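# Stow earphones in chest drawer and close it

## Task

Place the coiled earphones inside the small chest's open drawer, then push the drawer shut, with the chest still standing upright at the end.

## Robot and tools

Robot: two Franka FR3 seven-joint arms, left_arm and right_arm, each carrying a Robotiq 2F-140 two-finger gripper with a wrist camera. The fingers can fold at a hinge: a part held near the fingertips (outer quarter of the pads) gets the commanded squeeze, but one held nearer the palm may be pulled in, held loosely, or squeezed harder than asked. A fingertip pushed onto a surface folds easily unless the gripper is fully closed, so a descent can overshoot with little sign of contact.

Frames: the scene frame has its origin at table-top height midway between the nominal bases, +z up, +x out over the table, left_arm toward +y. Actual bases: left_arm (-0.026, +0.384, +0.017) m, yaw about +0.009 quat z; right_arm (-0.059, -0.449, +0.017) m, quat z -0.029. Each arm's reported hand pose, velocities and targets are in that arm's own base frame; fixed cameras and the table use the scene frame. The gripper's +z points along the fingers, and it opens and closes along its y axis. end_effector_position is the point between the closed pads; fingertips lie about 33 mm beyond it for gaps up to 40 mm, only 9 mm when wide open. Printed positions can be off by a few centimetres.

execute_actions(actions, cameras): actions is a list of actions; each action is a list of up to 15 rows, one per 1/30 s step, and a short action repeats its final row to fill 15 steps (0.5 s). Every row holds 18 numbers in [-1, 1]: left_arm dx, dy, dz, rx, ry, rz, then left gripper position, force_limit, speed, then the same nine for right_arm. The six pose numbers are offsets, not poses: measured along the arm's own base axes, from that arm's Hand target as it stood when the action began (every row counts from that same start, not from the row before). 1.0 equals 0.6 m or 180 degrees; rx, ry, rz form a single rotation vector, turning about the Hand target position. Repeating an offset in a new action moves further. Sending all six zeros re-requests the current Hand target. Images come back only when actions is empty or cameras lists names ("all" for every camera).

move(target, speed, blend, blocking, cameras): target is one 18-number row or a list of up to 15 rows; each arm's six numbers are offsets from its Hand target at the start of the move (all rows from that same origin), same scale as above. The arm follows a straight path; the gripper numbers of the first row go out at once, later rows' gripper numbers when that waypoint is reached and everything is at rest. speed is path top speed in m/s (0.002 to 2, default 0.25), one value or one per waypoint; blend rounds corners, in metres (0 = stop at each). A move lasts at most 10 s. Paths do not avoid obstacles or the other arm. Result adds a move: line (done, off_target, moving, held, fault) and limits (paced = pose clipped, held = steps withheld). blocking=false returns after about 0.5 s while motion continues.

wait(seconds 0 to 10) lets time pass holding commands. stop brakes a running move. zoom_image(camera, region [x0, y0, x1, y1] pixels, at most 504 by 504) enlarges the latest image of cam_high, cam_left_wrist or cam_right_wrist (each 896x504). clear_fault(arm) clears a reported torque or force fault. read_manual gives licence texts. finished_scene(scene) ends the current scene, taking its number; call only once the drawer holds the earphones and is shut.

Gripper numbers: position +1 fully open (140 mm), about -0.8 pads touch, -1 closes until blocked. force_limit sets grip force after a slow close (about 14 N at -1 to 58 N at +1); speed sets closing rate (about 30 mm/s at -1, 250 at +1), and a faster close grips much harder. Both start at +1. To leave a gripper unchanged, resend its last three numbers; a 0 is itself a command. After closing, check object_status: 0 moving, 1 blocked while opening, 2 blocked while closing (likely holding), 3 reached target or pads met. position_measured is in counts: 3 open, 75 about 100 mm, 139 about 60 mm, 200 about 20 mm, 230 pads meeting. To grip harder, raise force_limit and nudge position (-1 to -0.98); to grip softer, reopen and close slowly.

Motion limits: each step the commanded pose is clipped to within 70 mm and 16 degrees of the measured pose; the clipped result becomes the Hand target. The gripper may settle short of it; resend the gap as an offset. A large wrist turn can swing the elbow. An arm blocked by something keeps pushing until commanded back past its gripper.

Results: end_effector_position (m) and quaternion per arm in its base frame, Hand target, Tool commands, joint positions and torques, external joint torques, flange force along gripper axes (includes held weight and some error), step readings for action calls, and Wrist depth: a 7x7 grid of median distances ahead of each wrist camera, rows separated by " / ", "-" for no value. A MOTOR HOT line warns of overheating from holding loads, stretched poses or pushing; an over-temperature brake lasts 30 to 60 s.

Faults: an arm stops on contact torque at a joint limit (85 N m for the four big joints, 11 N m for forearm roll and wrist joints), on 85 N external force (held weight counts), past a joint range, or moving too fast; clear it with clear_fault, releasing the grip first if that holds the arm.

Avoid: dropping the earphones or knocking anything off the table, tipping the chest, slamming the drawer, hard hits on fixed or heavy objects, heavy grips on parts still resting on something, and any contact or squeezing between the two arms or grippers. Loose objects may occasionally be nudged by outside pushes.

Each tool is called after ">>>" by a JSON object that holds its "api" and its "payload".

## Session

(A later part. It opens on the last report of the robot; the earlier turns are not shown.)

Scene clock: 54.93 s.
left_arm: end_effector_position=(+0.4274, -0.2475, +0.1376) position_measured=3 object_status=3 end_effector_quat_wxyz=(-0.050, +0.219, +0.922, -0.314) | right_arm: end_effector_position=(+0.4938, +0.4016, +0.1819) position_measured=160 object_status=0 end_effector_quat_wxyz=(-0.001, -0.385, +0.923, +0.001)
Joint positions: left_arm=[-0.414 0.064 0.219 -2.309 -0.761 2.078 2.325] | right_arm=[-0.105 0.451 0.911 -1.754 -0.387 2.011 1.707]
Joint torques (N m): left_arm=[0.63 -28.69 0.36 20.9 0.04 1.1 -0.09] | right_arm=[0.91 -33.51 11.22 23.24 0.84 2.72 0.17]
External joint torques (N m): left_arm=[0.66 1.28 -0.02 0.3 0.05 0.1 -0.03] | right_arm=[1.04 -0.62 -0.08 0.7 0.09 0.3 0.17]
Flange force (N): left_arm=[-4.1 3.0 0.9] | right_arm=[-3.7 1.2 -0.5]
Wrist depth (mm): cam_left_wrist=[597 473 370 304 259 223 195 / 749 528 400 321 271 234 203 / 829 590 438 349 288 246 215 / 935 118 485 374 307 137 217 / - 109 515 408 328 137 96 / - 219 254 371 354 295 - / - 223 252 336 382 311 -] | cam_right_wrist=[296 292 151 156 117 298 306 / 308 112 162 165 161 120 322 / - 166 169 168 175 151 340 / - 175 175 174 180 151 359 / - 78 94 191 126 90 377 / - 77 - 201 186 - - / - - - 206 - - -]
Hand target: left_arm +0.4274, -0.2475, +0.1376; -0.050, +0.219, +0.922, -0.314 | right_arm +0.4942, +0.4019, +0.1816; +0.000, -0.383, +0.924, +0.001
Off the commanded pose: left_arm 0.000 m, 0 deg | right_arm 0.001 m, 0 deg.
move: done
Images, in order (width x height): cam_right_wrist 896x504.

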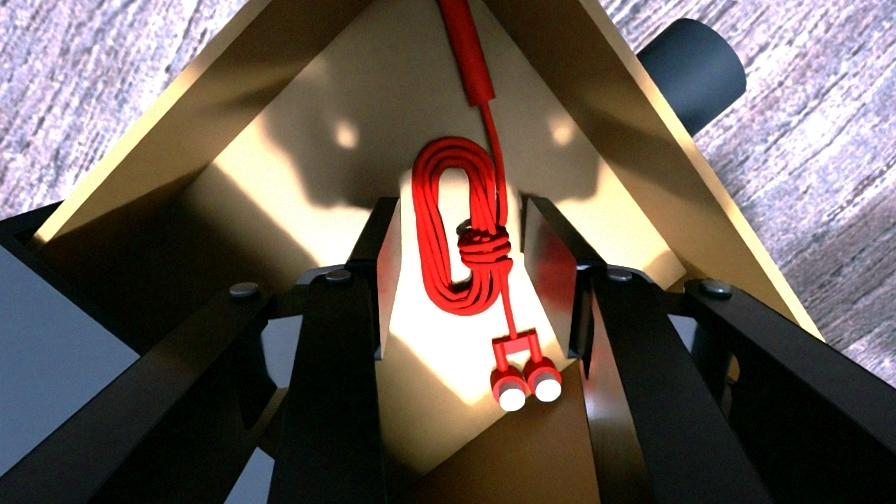

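>>> {"api": "move", "payload": {"target": [0,0,0,0,0,0,1,1,1, 0,0,0.25,0,0,0,-0.25,-0.5,-1], "speed": 0.18, "cameras": ["all"]}}

Scene clock: 57.77 s.
left_arm: end_effector_position=(+0.4274, -0.2475, +0.1376) position_measured=3 object_status=3 end_effector_quat_wxyz=(-0.050, +0.219, +0.922, -0.314) | right_arm: end_effector_position=(+0.4945, +0.4022, +0.3319) position_measured=160 object_status=3 end_effector_quat_wxyz=(+0.001, -0.380, +0.925, +0.002)
Joint positions: left_arm=[-0.414 0.064 0.219 -2.309 -0.761 2.078 2.325] | right_arm=[-0.094 0.381 0.967 -1.448 -0.311 1.67 1.66]
Joint velocities: left_arm=[within noise] | right_arm=[-0.001 -0.001 0 0.001 -0.001 -0.005 -0.002]
Joint torques (N m): left_arm=[0.64 -28.7 0.32 20.89 0.05 1.09 -0.05] | right_arm=[0.84 -31.69 9.83 24.8 0.75 2.22 -0.2]
External joint torques (N m): left_arm=[0.75 1.26 0.01 0.36 0.06 0.12 0.01] | right_arm=[0.85 -0.03 0.22 1.66 -0.08 -0.22 -0.2]
Flange force (N): left_arm=[-4.1 3.2 0.8] | right_arm=[-12.1 -0.2 -6.2]
Wrist depth (mm): cam_left_wrist=[609 474 370 303 260 222 197 / 742 531 402 324 271 234 205 / 846 596 438 345 288 246 214 / 946 118 486 374 307 137 217 / - 109 505 408 328 137 96 / - 217 256 371 353 295 - / - 221 253 339 381 312 -] | cam_right_wrist=[432 433 433 296 438 442 446 / 453 456 309 308 456 468 467 / 476 472 314 322 328 492 497 / 507 - 250 338 149 514 525 / 535 77 94 290 126 90 279 / - 77 - 581 - - - / - - - 624 - - -]
Hand target: left_arm +0.4274, -0.2475, +0.1376; -0.050, +0.219, +0.922, -0.314 | right_arm +0.4942, +0.4019, +0.3316; +0.000, -0.383, +0.924, +0.001
Off the commanded pose: left_arm 0.000 m, 0 deg | right_arm 0.001 m, 0 deg.
move: done

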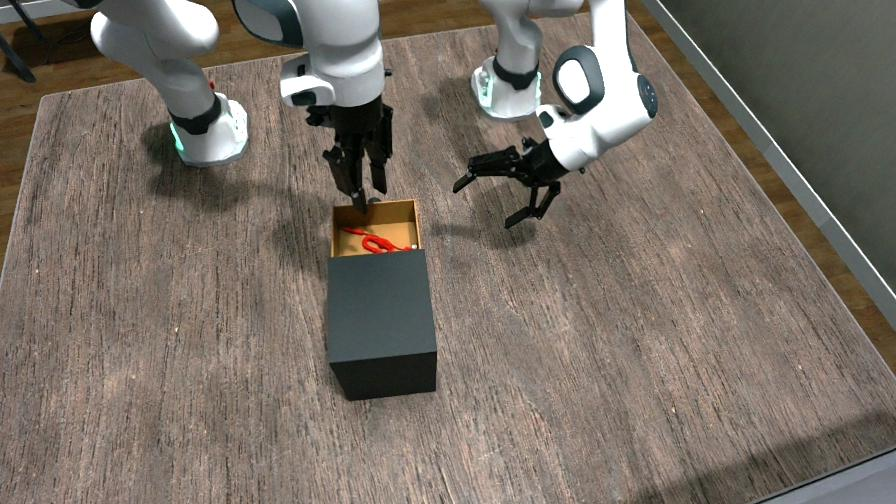

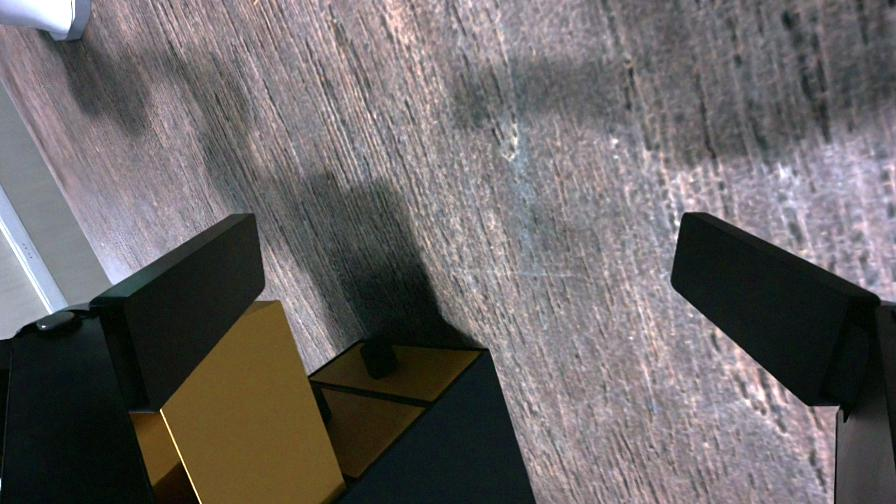

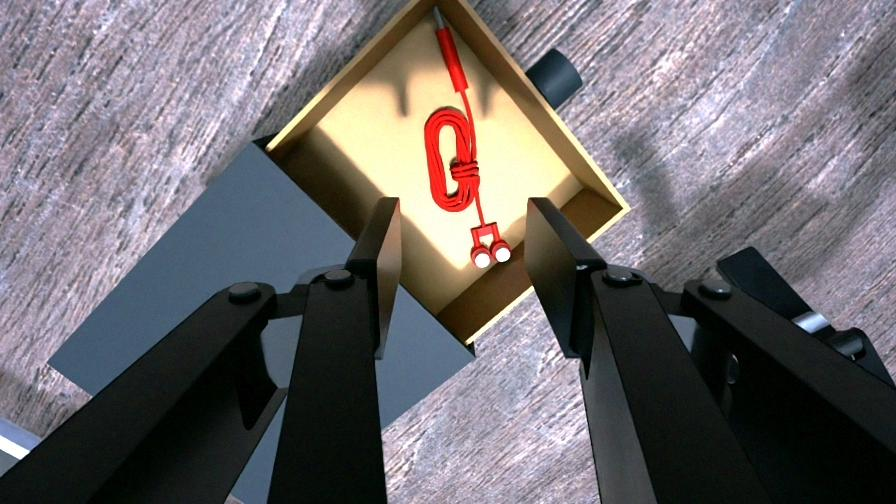

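>>> {"api": "zoom_image", "payload": {"camera": "cam_right_wrist", "region": [360, 0, 560, 280]}}

>>> {"api": "zoom_image", "payload": {"camera": "cam_high", "region": [310, 180, 440, 270]}}

Scaled by 1.800 from the camera's 896x504 image, which has a finer 1280x720 frame.

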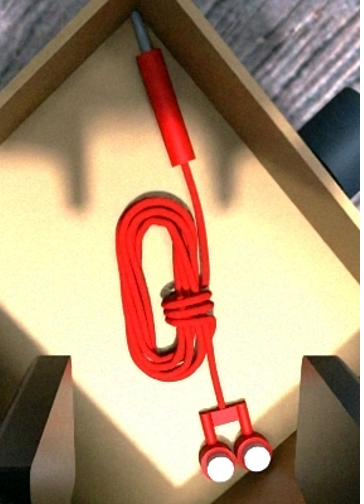

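Scaled by 3.877 from the camera's 896x504 image, which has a finer 1280x720 frame.

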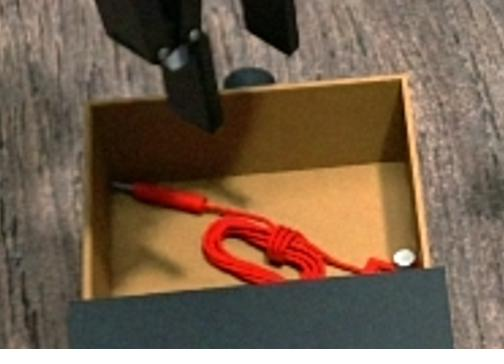

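>>> {"api": "move", "payload": {"target": [[0,0.13,0.03,0,0,0,1,1,1, -0.2325,0.013,-0.01,0,0,-0.269,-0.8,-0.5,-0.5],[0,0.13,0.03,0,0,0,1,1,1, -0.2325,0.013,-0.236,0,0,-0.269,-0.8,-0.5,-0.5]], "speed": [0.25,0.18], "blend": [0.02,0], "cameras": ["all"]}}

Scene clock: 64.10 s.
left_arm: end_effector_position=(+0.4275, -0.1706, +0.1547) position_measured=3 object_status=3 end_effector_quat_wxyz=(-0.050, +0.215, +0.923, -0.314) | right_arm: end_effector_position=(+0.3545, +0.4082, +0.1897) position_measured=229 object_status=3 end_effector_quat_wxyz=(-0.001, +0.027, +1.000, +0.000)
Joint positions: left_arm=[-0.334 0.013 0.307 -2.315 -0.665 1.972 2.382] | right_arm=[-0.127 0.02 0.986 -2.135 -0.018 2.145 2.494]
Joint velocities: left_arm=[within noise] | right_arm=[-0.001 -0.001 0.001 -0.001 0.001 0 0.004]
Joint torques (N m): left_arm=[0.67 -27.06 0.4 21.67 0.44 0.83 0.14] | right_arm=[1.01 -17.06 0.92 25.38 0.65 2.75 0.22]
External joint torques (N m): left_arm=[0.77 0.81 0.39 0.77 0.52 -0.08 0.21] | right_arm=[1.06 0.13 0.43 1.7 -0.11 0.29 0.22]
Flange force (N): left_arm=[-3.6 3.7 -2.0] | right_arm=[-4.0 8.1 -0.5]
Wrist depth (mm): cam_left_wrist=[635 504 393 319 273 236 207 / 794 557 425 342 287 248 217 / 866 629 462 368 306 260 227 / 304 118 508 398 325 137 233 / - 109 567 427 346 137 96 / - 110 400 438 375 311 - / - 297 344 451 402 328 -] | cam_right_wrist=[307 309 311 312 313 315 316 / 323 325 327 328 329 330 332 / 340 341 343 345 347 348 351 / 359 361 362 123 363 369 371 / 379 378 - 88 90 386 393 / 399 - - - 70 - 416 / - - - - - - -]
Hand target: left_arm +0.4274, -0.1695, +0.1556; -0.050, +0.219, +0.922, -0.314 | right_arm +0.3547, +0.4097, +0.1900; +0.000, +0.029, +1.000, +0.001
Off the commanded pose: left_arm 0.001 m, 0 deg | right_arm 0.002 m, 0 deg.
move: done

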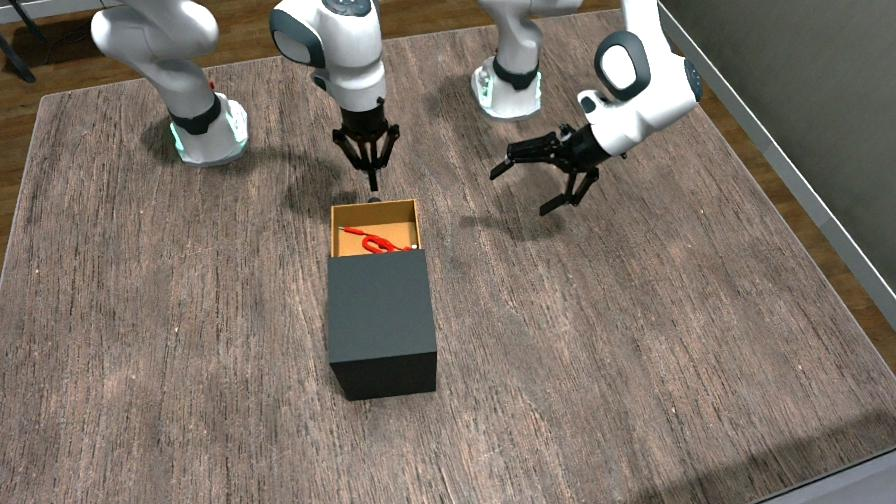

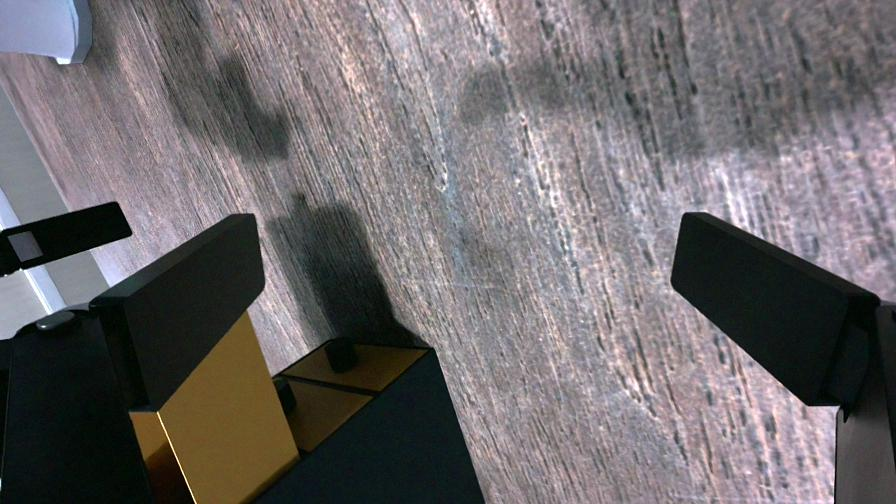

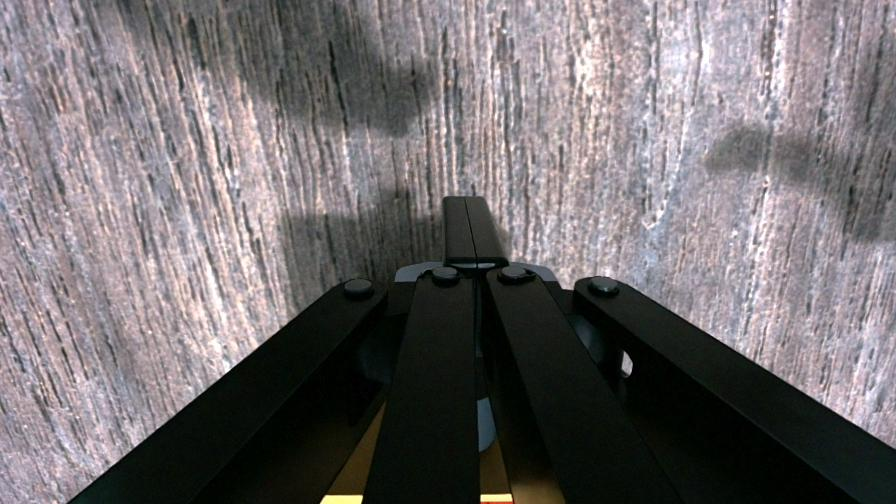

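>>> {"api": "move", "payload": {"target": [[0,0,0,0,0,0,1,1,1, 0.055,-0.0036,0,0,0,0,-0.8,-0.5,-0.5],[0,0,0,0,0,0,1,1,1, 0.208,-0.0133,0,0,0,0,-0.8,-0.5,-0.5]], "speed": [0.06,0.08], "blend": [0.01,0], "cameras": ["all"]}}

Scene clock: 84.77 s.
left_arm: end_effector_position=(+0.4275, -0.1706, +0.1547) position_measured=3 object_status=3 end_effector_quat_wxyz=(-0.050, +0.215, +0.923, -0.314) | right_arm: end_effector_position=(+0.4795, +0.4025, +0.1905) position_measured=229 object_status=3 end_effector_quat_wxyz=(+0.000, +0.030, +1.000, +0.002)
Joint positions: left_arm=[-0.334 0.013 0.307 -2.315 -0.665 1.972 2.382] | right_arm=[-0.055 0.365 0.844 -1.801 -0.3 2.035 2.524]
Joint velocities: left_arm=[within noise] | right_arm=[0 0.002 0.002 0 -0.001 -0.004 -0.001]
Joint torques (N m): left_arm=[0.68 -27.07 0.44 21.72 0.44 0.84 0.14] | right_arm=[0.97 -31.75 8.85 24.84 0.66 2.21 -0.02]
External joint torques (N m): left_arm=[0.63 0.96 0.28 0.69 0.52 -0.1 0.21] | right_arm=[1.04 0.18 -0.01 1.69 -0.15 -0.25 -0.02]
Flange force (N): left_arm=[-3.8 3.7 -1.6] | right_arm=[-7.3 8.9 -2.0]
Wrist depth (mm): cam_left_wrist=[621 504 390 321 271 236 208 / 789 552 424 344 286 247 217 / 914 629 463 368 306 260 226 / 2316 118 513 400 324 137 233 / - 109 566 430 348 137 96 / - 340 451 443 373 312 - / - 308 342 455 404 328 -] | cam_right_wrist=[306 306 310 310 311 313 314 / 321 322 324 326 328 328 330 / 338 340 342 343 346 347 348 / 356 358 358 123 361 366 369 / 379 375 - 88 90 386 390 / 399 - - - 70 - 414 / - - - - - - -]
Hand target: left_arm +0.4274, -0.1695, +0.1556; -0.050, +0.219, +0.922, -0.314 | right_arm +0.4795, +0.4017, +0.1900; +0.000, +0.029, +1.000, +0.001
Off the commanded pose: left_arm 0.001 m, 0 deg | right_arm 0.001 m, 0 deg.
move: done

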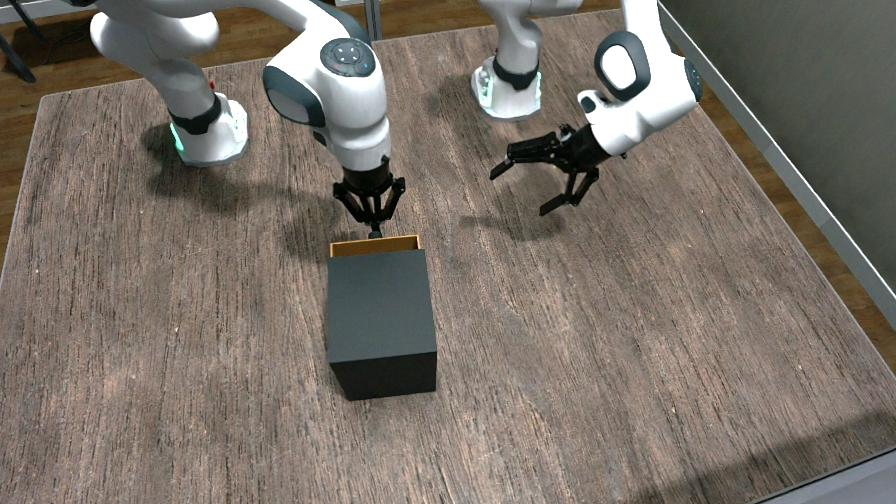

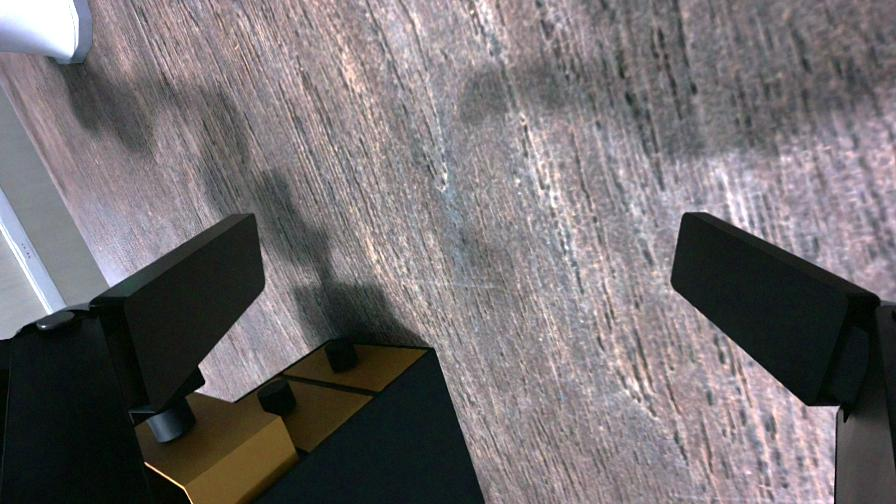

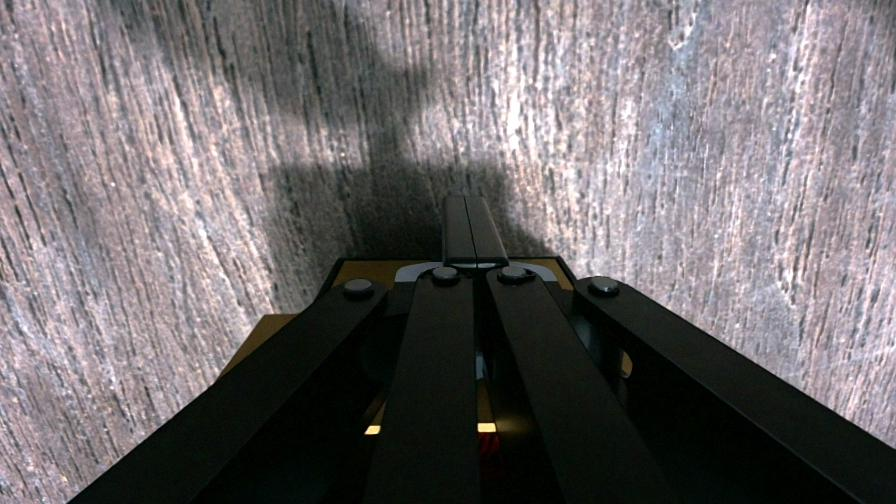

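>>> {"api": "move", "payload": {"target": [0,0,0,0,0,0,1,1,1, 0.046,-0.003,0,0,0,0,-0.8,-0.5,-0.5], "speed": 0.06, "cameras": ["cam_high", "cam_left_wrist"]}}

>>> {"api": "zoom_image", "payload": {"camera": "cam_high", "region": [310, 180, 440, 270]}}

Scene clock: 86.10 s.
left_arm: end_effector_position=(+0.4275, -0.1706, +0.1547) position_measured=3 object_status=3 end_effector_quat_wxyz=(-0.050, +0.215, +0.923, -0.314) | right_arm: end_effector_position=(+0.5071, +0.4005, +0.1904) position_measured=229 object_status=3 end_effector_quat_wxyz=(+0.000, +0.033, +0.999, +0.002)
Joint positions: left_arm=[-0.334 0.013 0.307 -2.315 -0.665 1.972 2.382] | right_arm=[-0.032 0.435 0.816 -1.709 -0.341 1.999 2.517]
Joint velocities: left_arm=[within noise] | right_arm=[-0.001 0 0.001 0 -0.002 -0.004 -0.002]
Joint torques (N m): left_arm=[0.66 -27.03 0.4 21.68 0.44 0.83 0.15] | right_arm=[0.86 -35.07 10.37 24.92 0.77 2.14 -0.2]
External joint torques (N m): left_arm=[0.66 0.87 0.28 0.77 0.52 -0.09 0.21] | right_arm=[0.83 0.1 0.1 1.93 -0.07 -0.32 -0.2]
Flange force (N): left_arm=[-3.8 3.6 -1.8] | right_arm=[-8.3 8.6 -3.1]
Wrist depth (mm): cam_left_wrist=[615 503 391 321 271 236 208 / 772 561 427 342 288 248 217 / 869 624 464 369 306 259 227 / 1050 118 510 398 324 137 233 / - 109 564 432 347 137 96 / - 349 434 435 371 310 - / - 338 355 454 400 329 -] | cam_right_wrist=[304 306 307 309 311 311 313 / 321 322 323 325 327 328 329 / 337 339 340 341 346 346 348 / 358 358 357 123 354 365 368 / 378 377 - 88 90 384 391 / 397 - - - 70 - 412 / - - - - - - -]
Hand target: left_arm +0.4274, -0.1695, +0.1556; -0.050, +0.219, +0.922, -0.314 | right_arm +0.5071, +0.3999, +0.1900; +0.000, +0.029, +1.000, +0.001
Off the commanded pose: left_arm 0.001 m, 0 deg | right_arm 0.001 m, 0 deg.
move: done
Images, in order (width x height): cam_high 896x504, cam_left_wrist 896x504.

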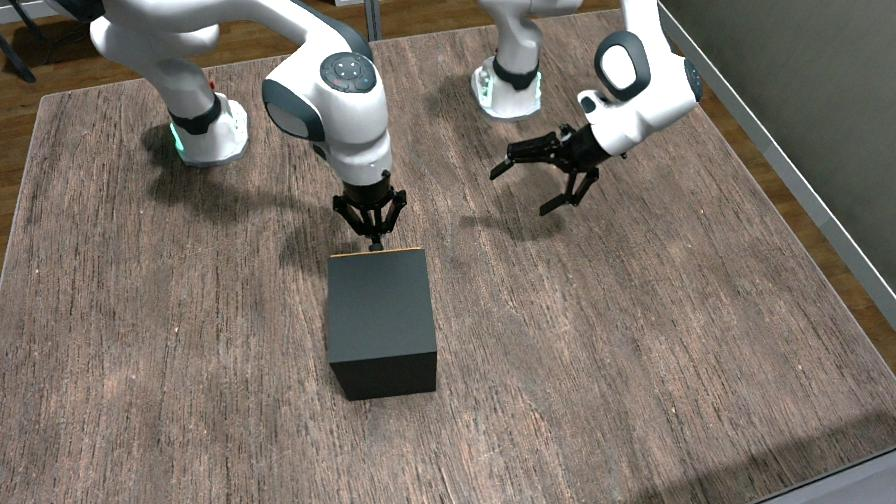

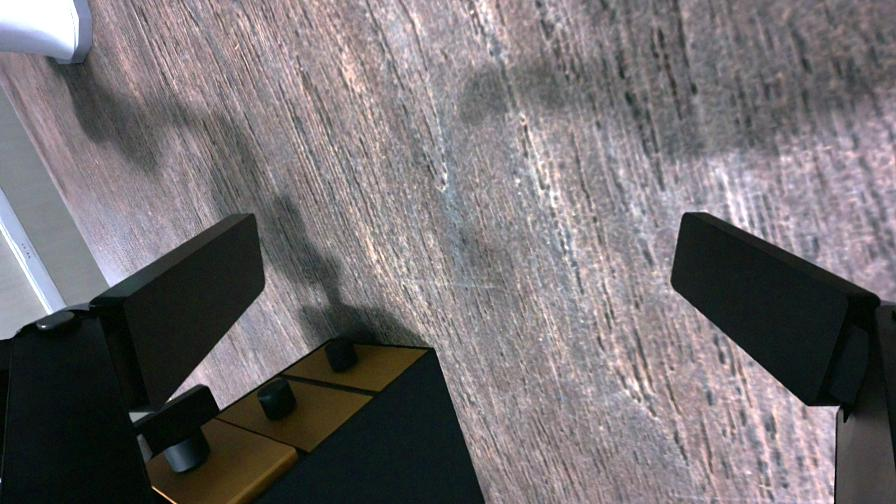

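Scaled by 3.877 from the camera's 896x504 image, which has a finer 1280x720 frame.

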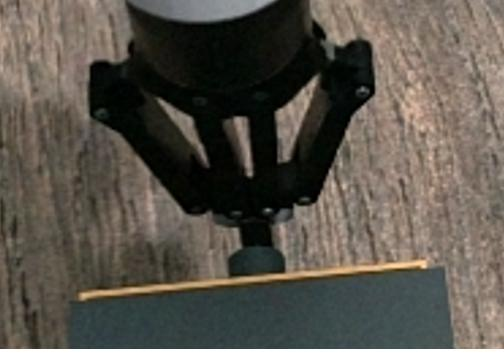

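>>> {"api": "move", "payload": {"target": [0,0,0,0,0,0,1,1,1, 0.0117,-0.0008,0,0,0,0,-0.8,-0.5,-0.5], "speed": 0.03, "cameras": ["cam_high", "cam_left_wrist"]}}

>>> {"api": "zoom_image", "payload": {"camera": "cam_left_wrist", "region": [120, 320, 440, 504]}}

Scene clock: 87.17 s.
left_arm: end_effector_position=(+0.4275, -0.1706, +0.1547) position_measured=3 object_status=3 end_effector_quat_wxyz=(-0.050, +0.215, +0.923, -0.314) | right_arm: end_effector_position=(+0.5137, +0.4004, +0.1906) position_measured=229 object_status=3 end_effector_quat_wxyz=(+0.000, +0.032, +0.999, +0.002)
Joint positions: left_arm=[-0.334 0.013 0.307 -2.315 -0.665 1.972 2.382] | right_arm=[-0.028 0.454 0.813 -1.684 -0.352 1.988 2.514]
Joint torques (N m): left_arm=[0.63 -27.1 0.43 21.69 0.44 0.84 0.16] | right_arm=[0.6 -35.82 10.49 24.58 0.54 2.22 -0.23]
External joint torques (N m): left_arm=[0.62 0.93 0.31 0.7 0.52 -0.09 0.23] | right_arm=[0.69 0.06 -0.05 1.6 -0.29 -0.24 -0.23]
Flange force (N): left_arm=[-3.7 3.7 -1.6] | right_arm=[-7.4 7.4 -2.4]
Wrist depth (mm): cam_left_wrist=[616 501 390 323 272 236 207 / 792 563 424 343 289 248 217 / 860 626 463 368 305 261 227 / - 118 512 397 326 137 232 / - 109 568 430 347 137 96 / - 349 476 436 374 312 - / - 339 354 453 402 328 -] | cam_right_wrist=[304 306 308 309 310 311 313 / 320 321 324 325 326 327 329 / 337 338 341 340 346 346 347 / 356 359 354 114 355 367 369 / 378 375 - 88 90 384 390 / 397 - - - 70 - 412 / - - - - - - -]
Hand target: left_arm +0.4274, -0.1695, +0.1556; -0.050, +0.219, +0.922, -0.314 | right_arm +0.5141, +0.3994, +0.1900; +0.000, +0.029, +1.000, +0.001
Off the commanded pose: left_arm 0.001 m, 0 deg | right_arm 0.001 m, 0 deg.
move: done
Images, in order (width x height): cam_high 896x504, cam_left_wrist 896x504.

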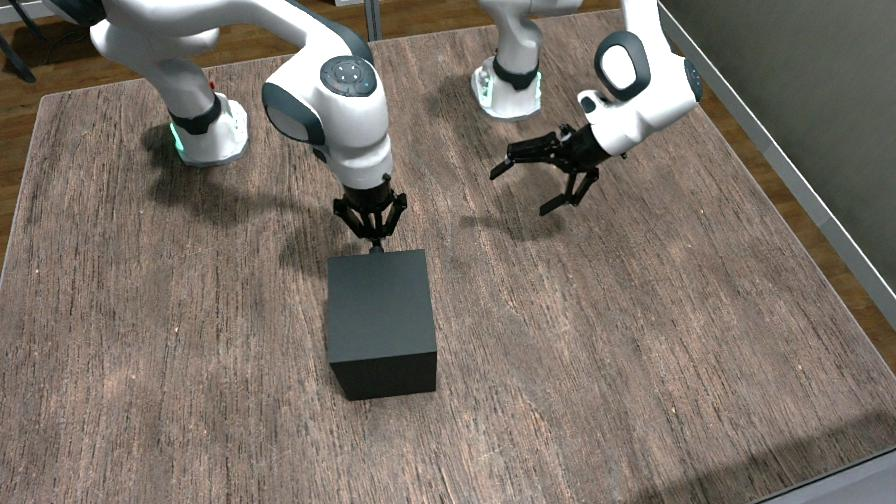

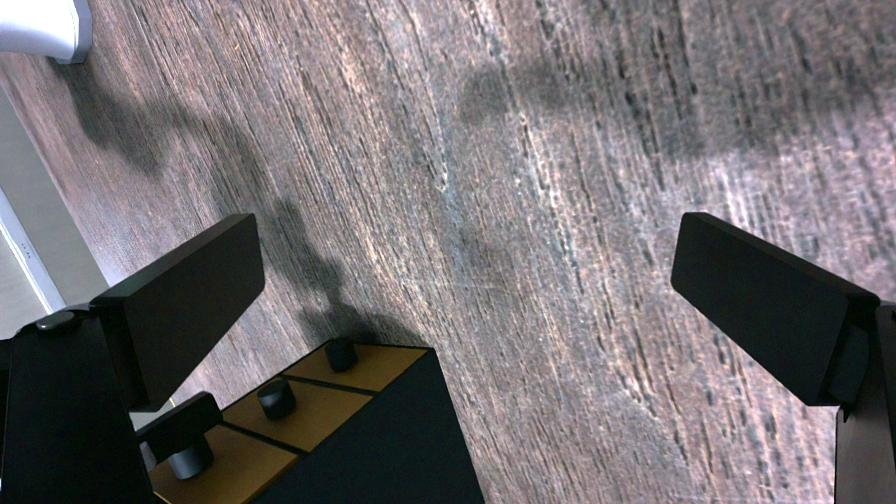

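Scaled by 1.575 from the camera's 896x504 image, which has a finer 1280x720 frame.

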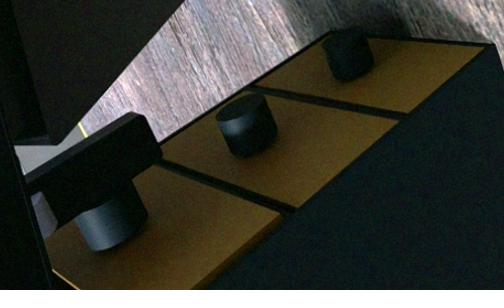

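>>> {"api": "move", "payload": {"target": [0,0,0,0,0,0,1,1,1, 0.0075,-0.0005,0,0,0,0,-0.8,-0.5,-0.5], "speed": 0.03, "cameras": ["cam_high", "cam_left_wrist"]}}

>>> {"api": "zoom_image", "payload": {"camera": "cam_left_wrist", "region": [120, 320, 440, 504]}}

>>> {"api": "zoom_image", "payload": {"camera": "cam_high", "region": [310, 210, 450, 410]}}

Scene clock: 88.30 s.
left_arm: end_effector_position=(+0.4275, -0.1706, +0.1547) position_measured=3 object_status=3 end_effector_quat_wxyz=(-0.050, +0.215, +0.923, -0.314) | right_arm: end_effector_position=(+0.5171, +0.4004, +0.1905) position_measured=229 object_status=3 end_effector_quat_wxyz=(-0.001, +0.032, +0.999, +0.002)
Joint positions: left_arm=[-0.334 0.013 0.307 -2.315 -0.665 1.972 2.382] | right_arm=[-0.025 0.466 0.812 -1.668 -0.359 1.979 2.512]
Joint velocities: left_arm=[within noise] | right_arm=[0.002 0.002 0.001 0.001 -0.002 -0.003 -0.001]
Joint torques (N m): left_arm=[0.62 -27.08 0.4 21.69 0.43 0.83 0.14] | right_arm=[0.24 -37.13 10.11 24.61 0.31 2.42 -0.23]
External joint torques (N m): left_arm=[0.63 0.85 0.29 0.77 0.52 -0.09 0.2] | right_arm=[0.27 -0.71 -0.72 1.66 -0.53 -0.05 -0.23]
Flange force (N): left_arm=[-3.7 3.6 -1.8] | right_arm=[-6.1 5.2 -2.3]
Wrist depth (mm): cam_left_wrist=[626 500 393 321 273 236 208 / 794 561 427 342 287 248 217 / 873 626 462 368 305 260 228 / 946 118 509 400 324 137 233 / - 109 568 431 349 137 96 / - 357 458 437 370 312 - / - 341 352 451 402 330 -] | cam_right_wrist=[304 305 308 309 311 312 314 / 321 323 324 325 326 328 328 / 338 339 340 340 344 346 346 / 357 356 351 123 322 365 367 / 377 374 - 88 90 384 390 / 397 - - - 70 - 410 / - - - - - - -]
Hand target: left_arm +0.4274, -0.1695, +0.1556; -0.050, +0.219, +0.922, -0.314 | right_arm +0.5186, +0.3991, +0.1900; +0.000, +0.029, +1.000, +0.001
Off the commanded pose: left_arm 0.001 m, 0 deg | right_arm 0.002 m, 0 deg.
move: done
Images, in order (width x height): cam_high 896x504, cam_left_wrist 896x504.

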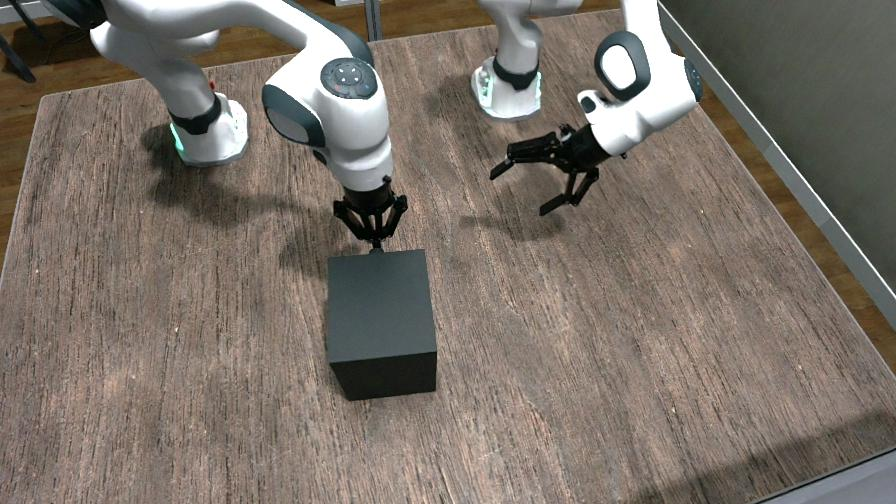

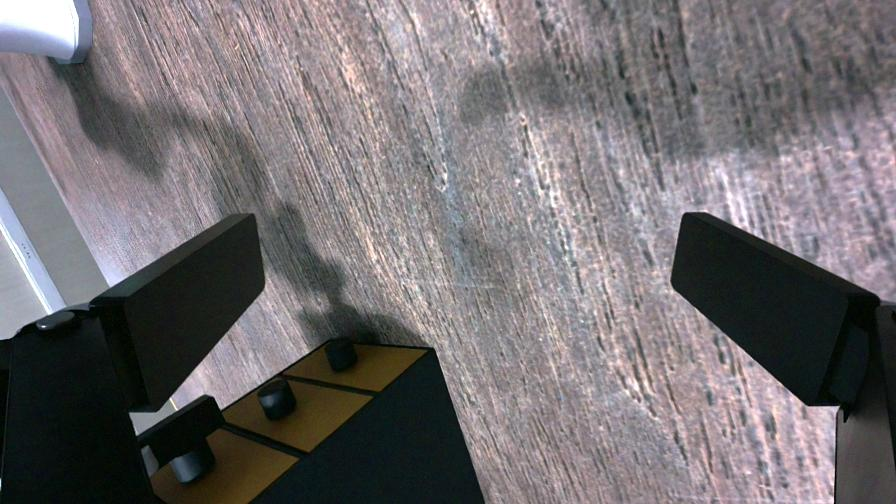

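Scaled by 1.575 from the camera's 896x504 image, which has a finer 1280x720 frame.

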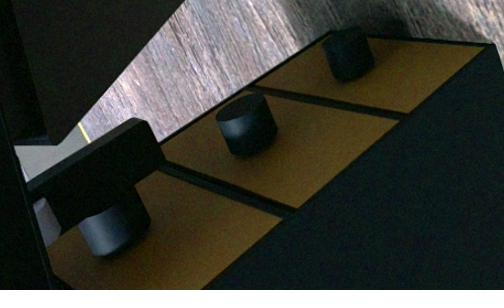

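Scaled by 2.520 from the camera's 896x504 image, which has a finer 1280x720 frame.

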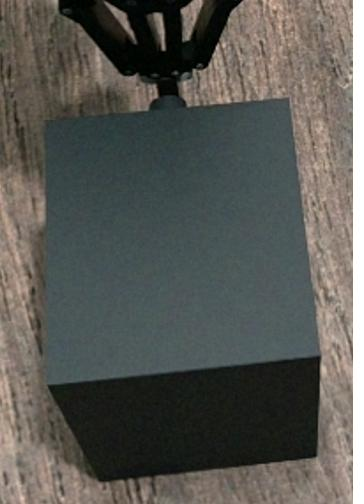

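>>> {"api": "move", "payload": {"target": [0,0,0,0,0,0,1,1,1, 0.008,-0.0005,0,0,0,0,-0.8,-0.5,-0.5], "speed": 0.03, "cameras": ["cam_high", "cam_left_wrist"]}}

>>> {"api": "zoom_image", "payload": {"camera": "cam_left_wrist", "region": [120, 320, 440, 504]}}

Scene clock: 89.37 s.
left_arm: end_effector_position=(+0.4275, -0.1706, +0.1547) position_measured=3 object_status=3 end_effector_quat_wxyz=(-0.050, +0.215, +0.923, -0.314) | right_arm: end_effector_position=(+0.5185, +0.4016, +0.1903) position_measured=229 object_status=3 end_effector_quat_wxyz=(-0.003, +0.030, +1.000, +0.001)
Joint positions: left_arm=[-0.334 0.013 0.307 -2.315 -0.665 1.972 2.382] | right_arm=[-0.02 0.479 0.812 -1.652 -0.365 1.968 2.51]
Joint torques (N m): left_arm=[0.69 -27.04 0.41 21.73 0.43 0.82 0.11] | right_arm=[-1.29 -36.21 9.08 25.29 -0.25 2.94 -0.16]
External joint torques (N m): left_arm=[0.89 0.89 0.49 0.74 0.52 -0.09 0.17] | right_arm=[-1.32 0.5 -2 2.52 -1.1 0.5 -0.16]
Flange force (N): left_arm=[-3.6 3.9 -2.1] | right_arm=[-12.0 7.4 -0.6]
Wrist depth (mm): cam_left_wrist=[607 504 390 321 273 236 208 / 789 557 426 346 288 247 217 / 882 629 462 369 305 261 226 / 2338 118 513 396 325 137 233 / - 109 563 430 346 137 96 / - 431 384 441 372 311 - / - 342 353 456 403 329 -] | cam_right_wrist=[306 306 307 309 310 311 312 / 321 322 324 325 326 327 328 / 338 339 340 340 343 345 345 / 357 358 355 114 327 365 366 / 378 375 - 88 90 382 388 / 397 - - - 70 - 408 / - - - - - - -]
Hand target: left_arm +0.4274, -0.1695, +0.1556; -0.050, +0.219, +0.922, -0.314 | right_arm +0.5234, +0.3988, +0.1900; +0.000, +0.029, +1.000, +0.001
Off the commanded pose: left_arm 0.001 m, 0 deg | right_arm 0.006 m, 0 deg.
move: off_target (right_arm)
Images, in order (width x height): cam_high 896x504, cam_left_wrist 896x504.

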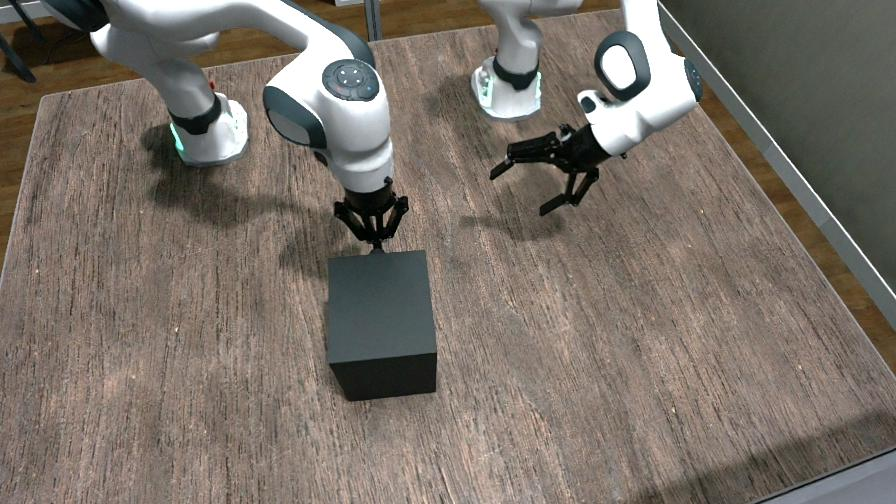

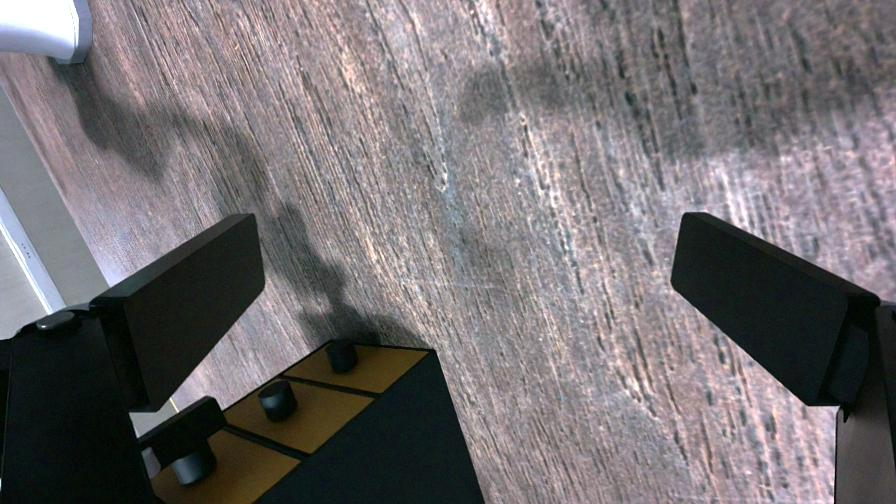

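Scaled by 1.575 from the camera's 896x504 image, which has a finer 1280x720 frame.

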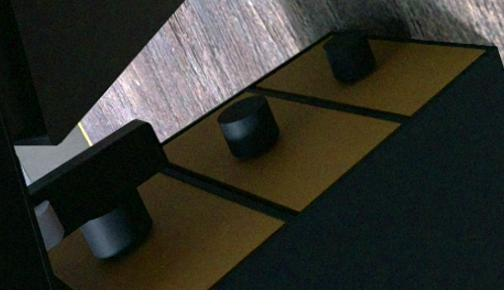

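>>> {"api": "move", "payload": {"target": [0,0,0,0,0,0,1,1,1, -0.12,0.008,0.02,0,0,0,-0.8,-0.5,-0.5], "speed": 0.12, "cameras": ["all"]}}

>>> {"api": "zoom_image", "payload": {"camera": "cam_right_wrist", "region": [250, 250, 650, 504]}}

>>> {"api": "zoom_image", "payload": {"camera": "cam_left_wrist", "region": [120, 320, 440, 504]}}

Scene clock: 91.00 s.
left_arm: end_effector_position=(+0.4275, -0.1706, +0.1547) position_measured=3 object_status=3 end_effector_quat_wxyz=(-0.050, +0.215, +0.923, -0.314) | right_arm: end_effector_position=(+0.4508, +0.4033, +0.2013) position_measured=229 object_status=3 end_effector_quat_wxyz=(-0.001, +0.025, +1.000, -0.001)
Joint positions: left_arm=[-0.334 0.013 0.307 -2.315 -0.665 1.972 2.382] | right_arm=[-0.092 0.287 0.896 -1.868 -0.25 2.035 2.519]
Joint velocities: left_arm=[within noise] | right_arm=[-0.002 -0.002 -0.001 0.001 0.003 0.004 0.001]
Joint torques (N m): left_arm=[0.7 -27.07 0.41 21.66 0.46 0.84 0.16] | right_arm=[-0.18 -29.47 7.63 24.17 1.32 2.79 0.19]
External joint torques (N m): left_arm=[0.76 0.73 0.36 0.79 0.54 -0.07 0.22] | right_arm=[-0.19 -1.26 0.25 0.72 0.51 0.35 0.19]
Flange force (N): left_arm=[-3.4 3.5 -2.0] | right_arm=[3.1 -3.2 -2.4]
Wrist depth (mm): cam_left_wrist=[615 505 392 321 272 236 208 / 792 556 424 345 287 248 217 / 873 626 461 367 304 261 227 / 1024 118 512 396 326 137 233 / - 110 566 431 346 137 96 / - 802 418 436 373 312 - / - 346 360 453 400 329 -] | cam_right_wrist=[318 318 320 320 322 322 322 / 332 334 335 337 338 338 340 / 351 352 355 354 356 359 358 / 369 372 372 123 372 378 379 / 391 389 - 88 90 396 403 / 414 - - - 70 - 425 / - - - - - - -]
Hand target: left_arm +0.4274, -0.1695, +0.1556; -0.050, +0.219, +0.922, -0.314 | right_arm +0.4514, +0.4036, +0.2020; +0.000, +0.029, +1.000, +0.001
Off the commanded pose: left_arm 0.001 m, 0 deg | right_arm 0.001 m, 0 deg.
move: done

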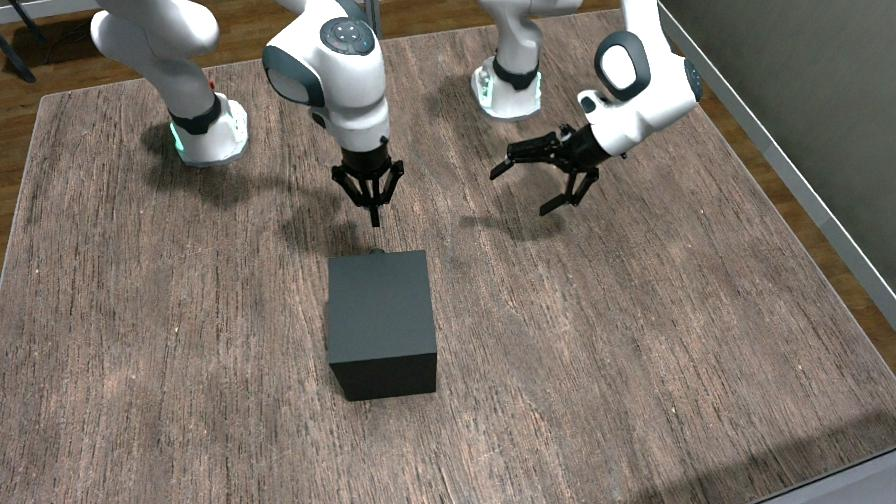

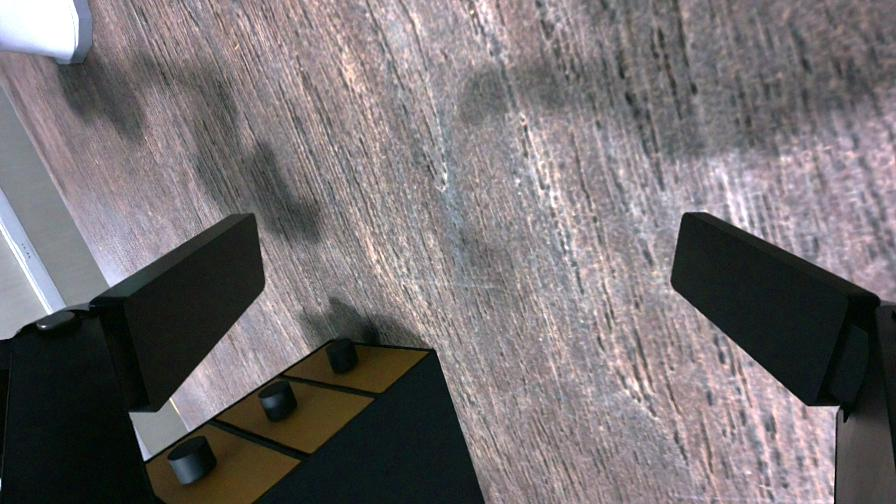

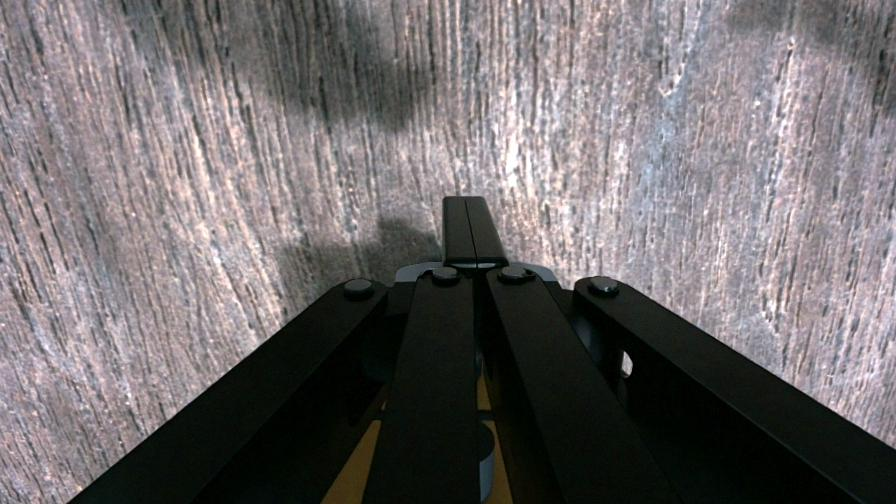

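Scaled by 1.260 from the camera's 896x504 image, which has a finer 1280x720 frame.

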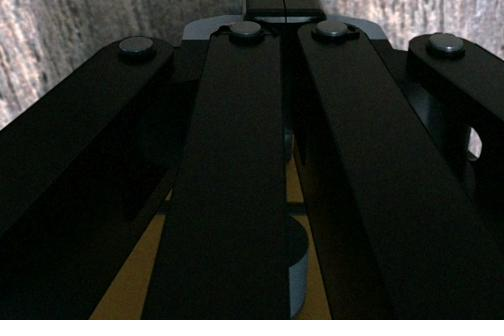

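Scaled by 1.575 from the camera's 896x504 image, which has a finer 1280x720 frame.

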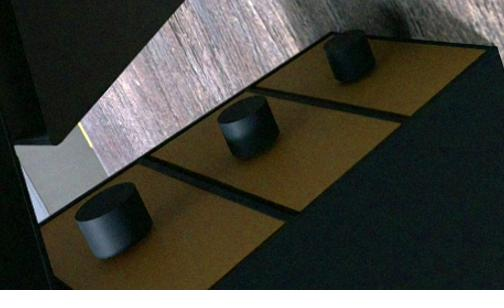

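>>> {"api": "finished_scene", "payload": {"scene": 1}}

The scene is finished: the task was done.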